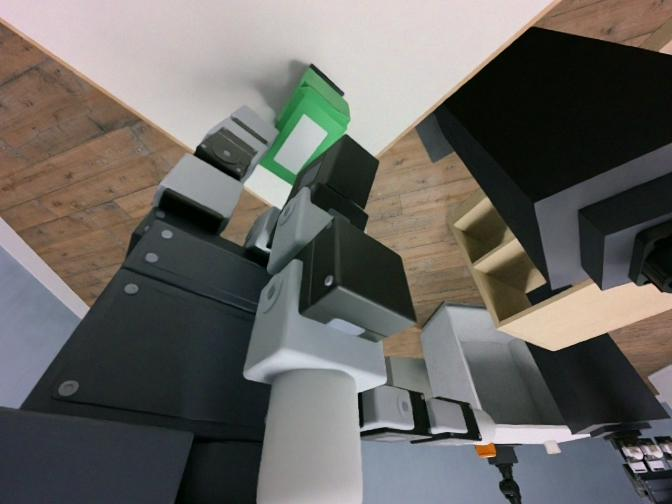

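>>> {"op": "move", "data": {"arm1": {"joints": {"joint2_rad": 1.723, "joint3_rad": 1.314, "joint4_rad": -1.165}, "min_time_s": 1}, "cameras": []}}

Scene clock: 602.43 s.
Joint torques (N m): arm1=[-2.9 -10.11 8.24 0.59 0.11 0.08] | arm2=[-0.56 -4.54 7.3 -0.03 -0.08 0.13] | arm3=[0.56 -13.8 16.23 1.21 0.14 -0.04]
Motor temperatures (°C): arm1=[24 29 36 24 24 26] | arm2=[27 24 32 27 24 24] | arm3=[26 27 46 24 24 24]
Heat: arm1: hottest joint3_rad 36 °C; arm2: hottest joint3_rad 32 °C; arm3: hottest joint3_rad 46 °C.
move: arm1 done
Joint velocities: within noise
arm1.joint_positions: joint1_rad=+2.258 joint2_rad=+1.705 joint3_rad=+1.314 joint4_rad=-1.176 joint5_rad=+0.001 joint6_rad=+2.007 hand_index_mcp=+0.752 hand_index_abd=-0.149 hand_index_pip=+0.577 hand_index_dip=+0.695 hand_middle_mcp=-0.885 hand_middle_abd=+0.001 hand_middle_pip=-0.297 hand_middle_dip=+0.699 hand_ring_mcp=+0.755 hand_ring_abd=+0.115 hand_ring_pip=+0.578 hand_ring_dip=+0.697 hand_thumb_cmc=+0.712 hand_thumb_axl=+0.680 hand_thumb_mcp=+0.213 hand_thumb_ipl=+0.164 hand_current_limit=+0.700 hand_speed=-0.930
arm1.joint_status: all done
arm1.hand_state: goal,blocked,goal,goal,goal,goal,goal,goal,goal,blocked,goal,goal,goal,goal,goal,goal
arm1.index_mcp_current_ma: -1
arm1.index_abd_current_ma: 468
arm1.index_pip_current_ma: 0
arm1.index_dip_current_ma: 0
arm1.middle_mcp_current_ma: 5
arm1.middle_abd_current_ma: 0
arm1.middle_pip_current_ma: 2
arm1.middle_dip_current_ma: 2
arm1.ring_mcp_current_ma: 0
arm1.ring_abd_current_ma: -417
arm1.ring_pip_current_ma: 0
arm1.ring_dip_current_ma: 0
arm1.thumb_cmc_current_ma: -1
arm1.thumb_axl_current_ma: 1
arm1.thumb_mcp_current_ma: -18
arm1.thumb_ipl_current_ma: -5
arm1.hand_goal_index_mcp: 0.754
arm1.hand_goal_index_abd: -0.310
arm1.hand_goal_index_pip: 0.578
arm1.hand_goal_index_dip: 0.696
arm1.hand_goal_middle_mcp: -0.890
arm1.hand_goal_middle_abd: 0.000
arm1.hand_goal_middle_pip: -0.300
arm1.hand_goal_middle_dip: 0.696
arm1.hand_goal_ring_mcp: 0.754
arm1.hand_goal_ring_abd: 0.262
arm1.hand_goal_ring_pip: 0.578
arm1.hand_goal_ring_dip: 0.696
arm1.hand_goal_thumb_cmc: 0.714
arm1.hand_goal_thumb_axl: 0.678
arm1.hand_goal_thumb_mcp: 0.224
arm1.hand_goal_thumb_ipl: 0.168
arm1.hand: x=-0.5022 y=+1.4202 z=+0.9032 quat_wxyz=(-0.009, +0.470, +0.883, +0.005) (m; scene frame)
arm1.hand_target: x=-0.4997 y=+1.4245 z=+0.8949 quat_wxyz=(-0.005, +0.483, +0.875, +0.004) (m; scene frame)
arm1.hand_status: not commanded
arm2, arm3: as last shown
pictures: none
No camera images: "cameras" was empty.

>>> {"op": "move", "data": {"arm1": {"joints": {"joint2_rad": 1.731, "joint3_rad": 1.307, "joint4_rad": -1.155}, "min_time_s": 1}, "cameras": []}}

Scene clock: 603.80 s.
Joint torques (N m): arm1=[-2.84 -9.64 7.82 0.9 0.11 0.08] | arm2=[-0.56 -4.54 7.3 -0.03 -0.08 0.12] | arm3=[0.56 -13.8 16.23 1.21 0.15 -0.04]
Motor temperatures (°C): arm1=[24 29 36 24 24 26] | arm2=[27 24 32 27 24 24] | arm3=[26 27 46 24 24 24]
Heat: arm1: hottest joint3_rad 36 °C; arm2: hottest joint3_rad 32 °C; arm3: hottest joint3_rad 46 °C.
move: arm1 done
Joint velocities: within noise
arm1.joint_positions: joint1_rad=+2.258 joint2_rad=+1.705 joint3_rad=+1.312 joint4_rad=-1.172 joint5_rad=+0.001 joint6_rad=+2.008 hand_index_mcp=+0.751 hand_index_abd=-0.149 hand_index_pip=+0.577 hand_index_dip=+0.695 hand_middle_mcp=-0.885 hand_middle_abd=+0.001 hand_middle_pip=-0.297 hand_middle_dip=+0.699 hand_ring_mcp=+0.755 hand_ring_abd=+0.115 hand_ring_pip=+0.578 hand_ring_dip=+0.697 hand_thumb_cmc=+0.712 hand_thumb_axl=+0.680 hand_thumb_mcp=+0.213 hand_thumb_ipl=+0.164 hand_current_limit=+0.700 hand_speed=-0.930
arm1.joint_status: all done
arm1.hand_state: goal,blocked,goal,goal,goal,goal,goal,goal,goal,blocked,goal,goal,goal,goal,goal,goal
arm1.index_mcp_current_ma: -2
arm1.index_abd_current_ma: 468
arm1.index_pip_current_ma: 0
arm1.index_dip_current_ma: 0
arm1.middle_mcp_current_ma: 5
arm1.middle_abd_current_ma: 0
arm1.middle_pip_current_ma: 2
arm1.middle_dip_current_ma: 2
arm1.ring_mcp_current_ma: 0
arm1.ring_abd_current_ma: -417
arm1.ring_pip_current_ma: 0
arm1.ring_dip_current_ma: 0
arm1.thumb_cmc_current_ma: -1
arm1.thumb_axl_current_ma: 1
arm1.thumb_mcp_current_ma: -18
arm1.thumb_ipl_current_ma: -5
arm1.hand_goal_index_mcp: 0.754
arm1.hand_goal_index_abd: -0.310
arm1.hand_goal_index_pip: 0.578
arm1.hand_goal_index_dip: 0.696
arm1.hand_goal_middle_mcp: -0.890
arm1.hand_goal_middle_abd: 0.000
arm1.hand_goal_middle_pip: -0.300
arm1.hand_goal_middle_dip: 0.696
arm1.hand_goal_ring_mcp: 0.754
arm1.hand_goal_ring_abd: 0.262
arm1.hand_goal_ring_pip: 0.578
arm1.hand_goal_ring_dip: 0.696
arm1.hand_goal_thumb_cmc: 0.714
arm1.hand_goal_thumb_axl: 0.678
arm1.hand_goal_thumb_mcp: 0.224
arm1.hand_goal_thumb_ipl: 0.168
arm1.hand: x=-0.5021 y=+1.4201 z=+0.9024 quat_wxyz=(-0.010, +0.470, +0.882, +0.005) (m; scene frame)
arm1.hand_target: x=-0.4992 y=+1.4242 z=+0.8891 quat_wxyz=(-0.003, +0.483, +0.875, +0.004) (m; scene frame)
arm1.hand_status: not commanded
arm2, arm3: as last shown
pictures: none
No camera images: "cameras" was empty.


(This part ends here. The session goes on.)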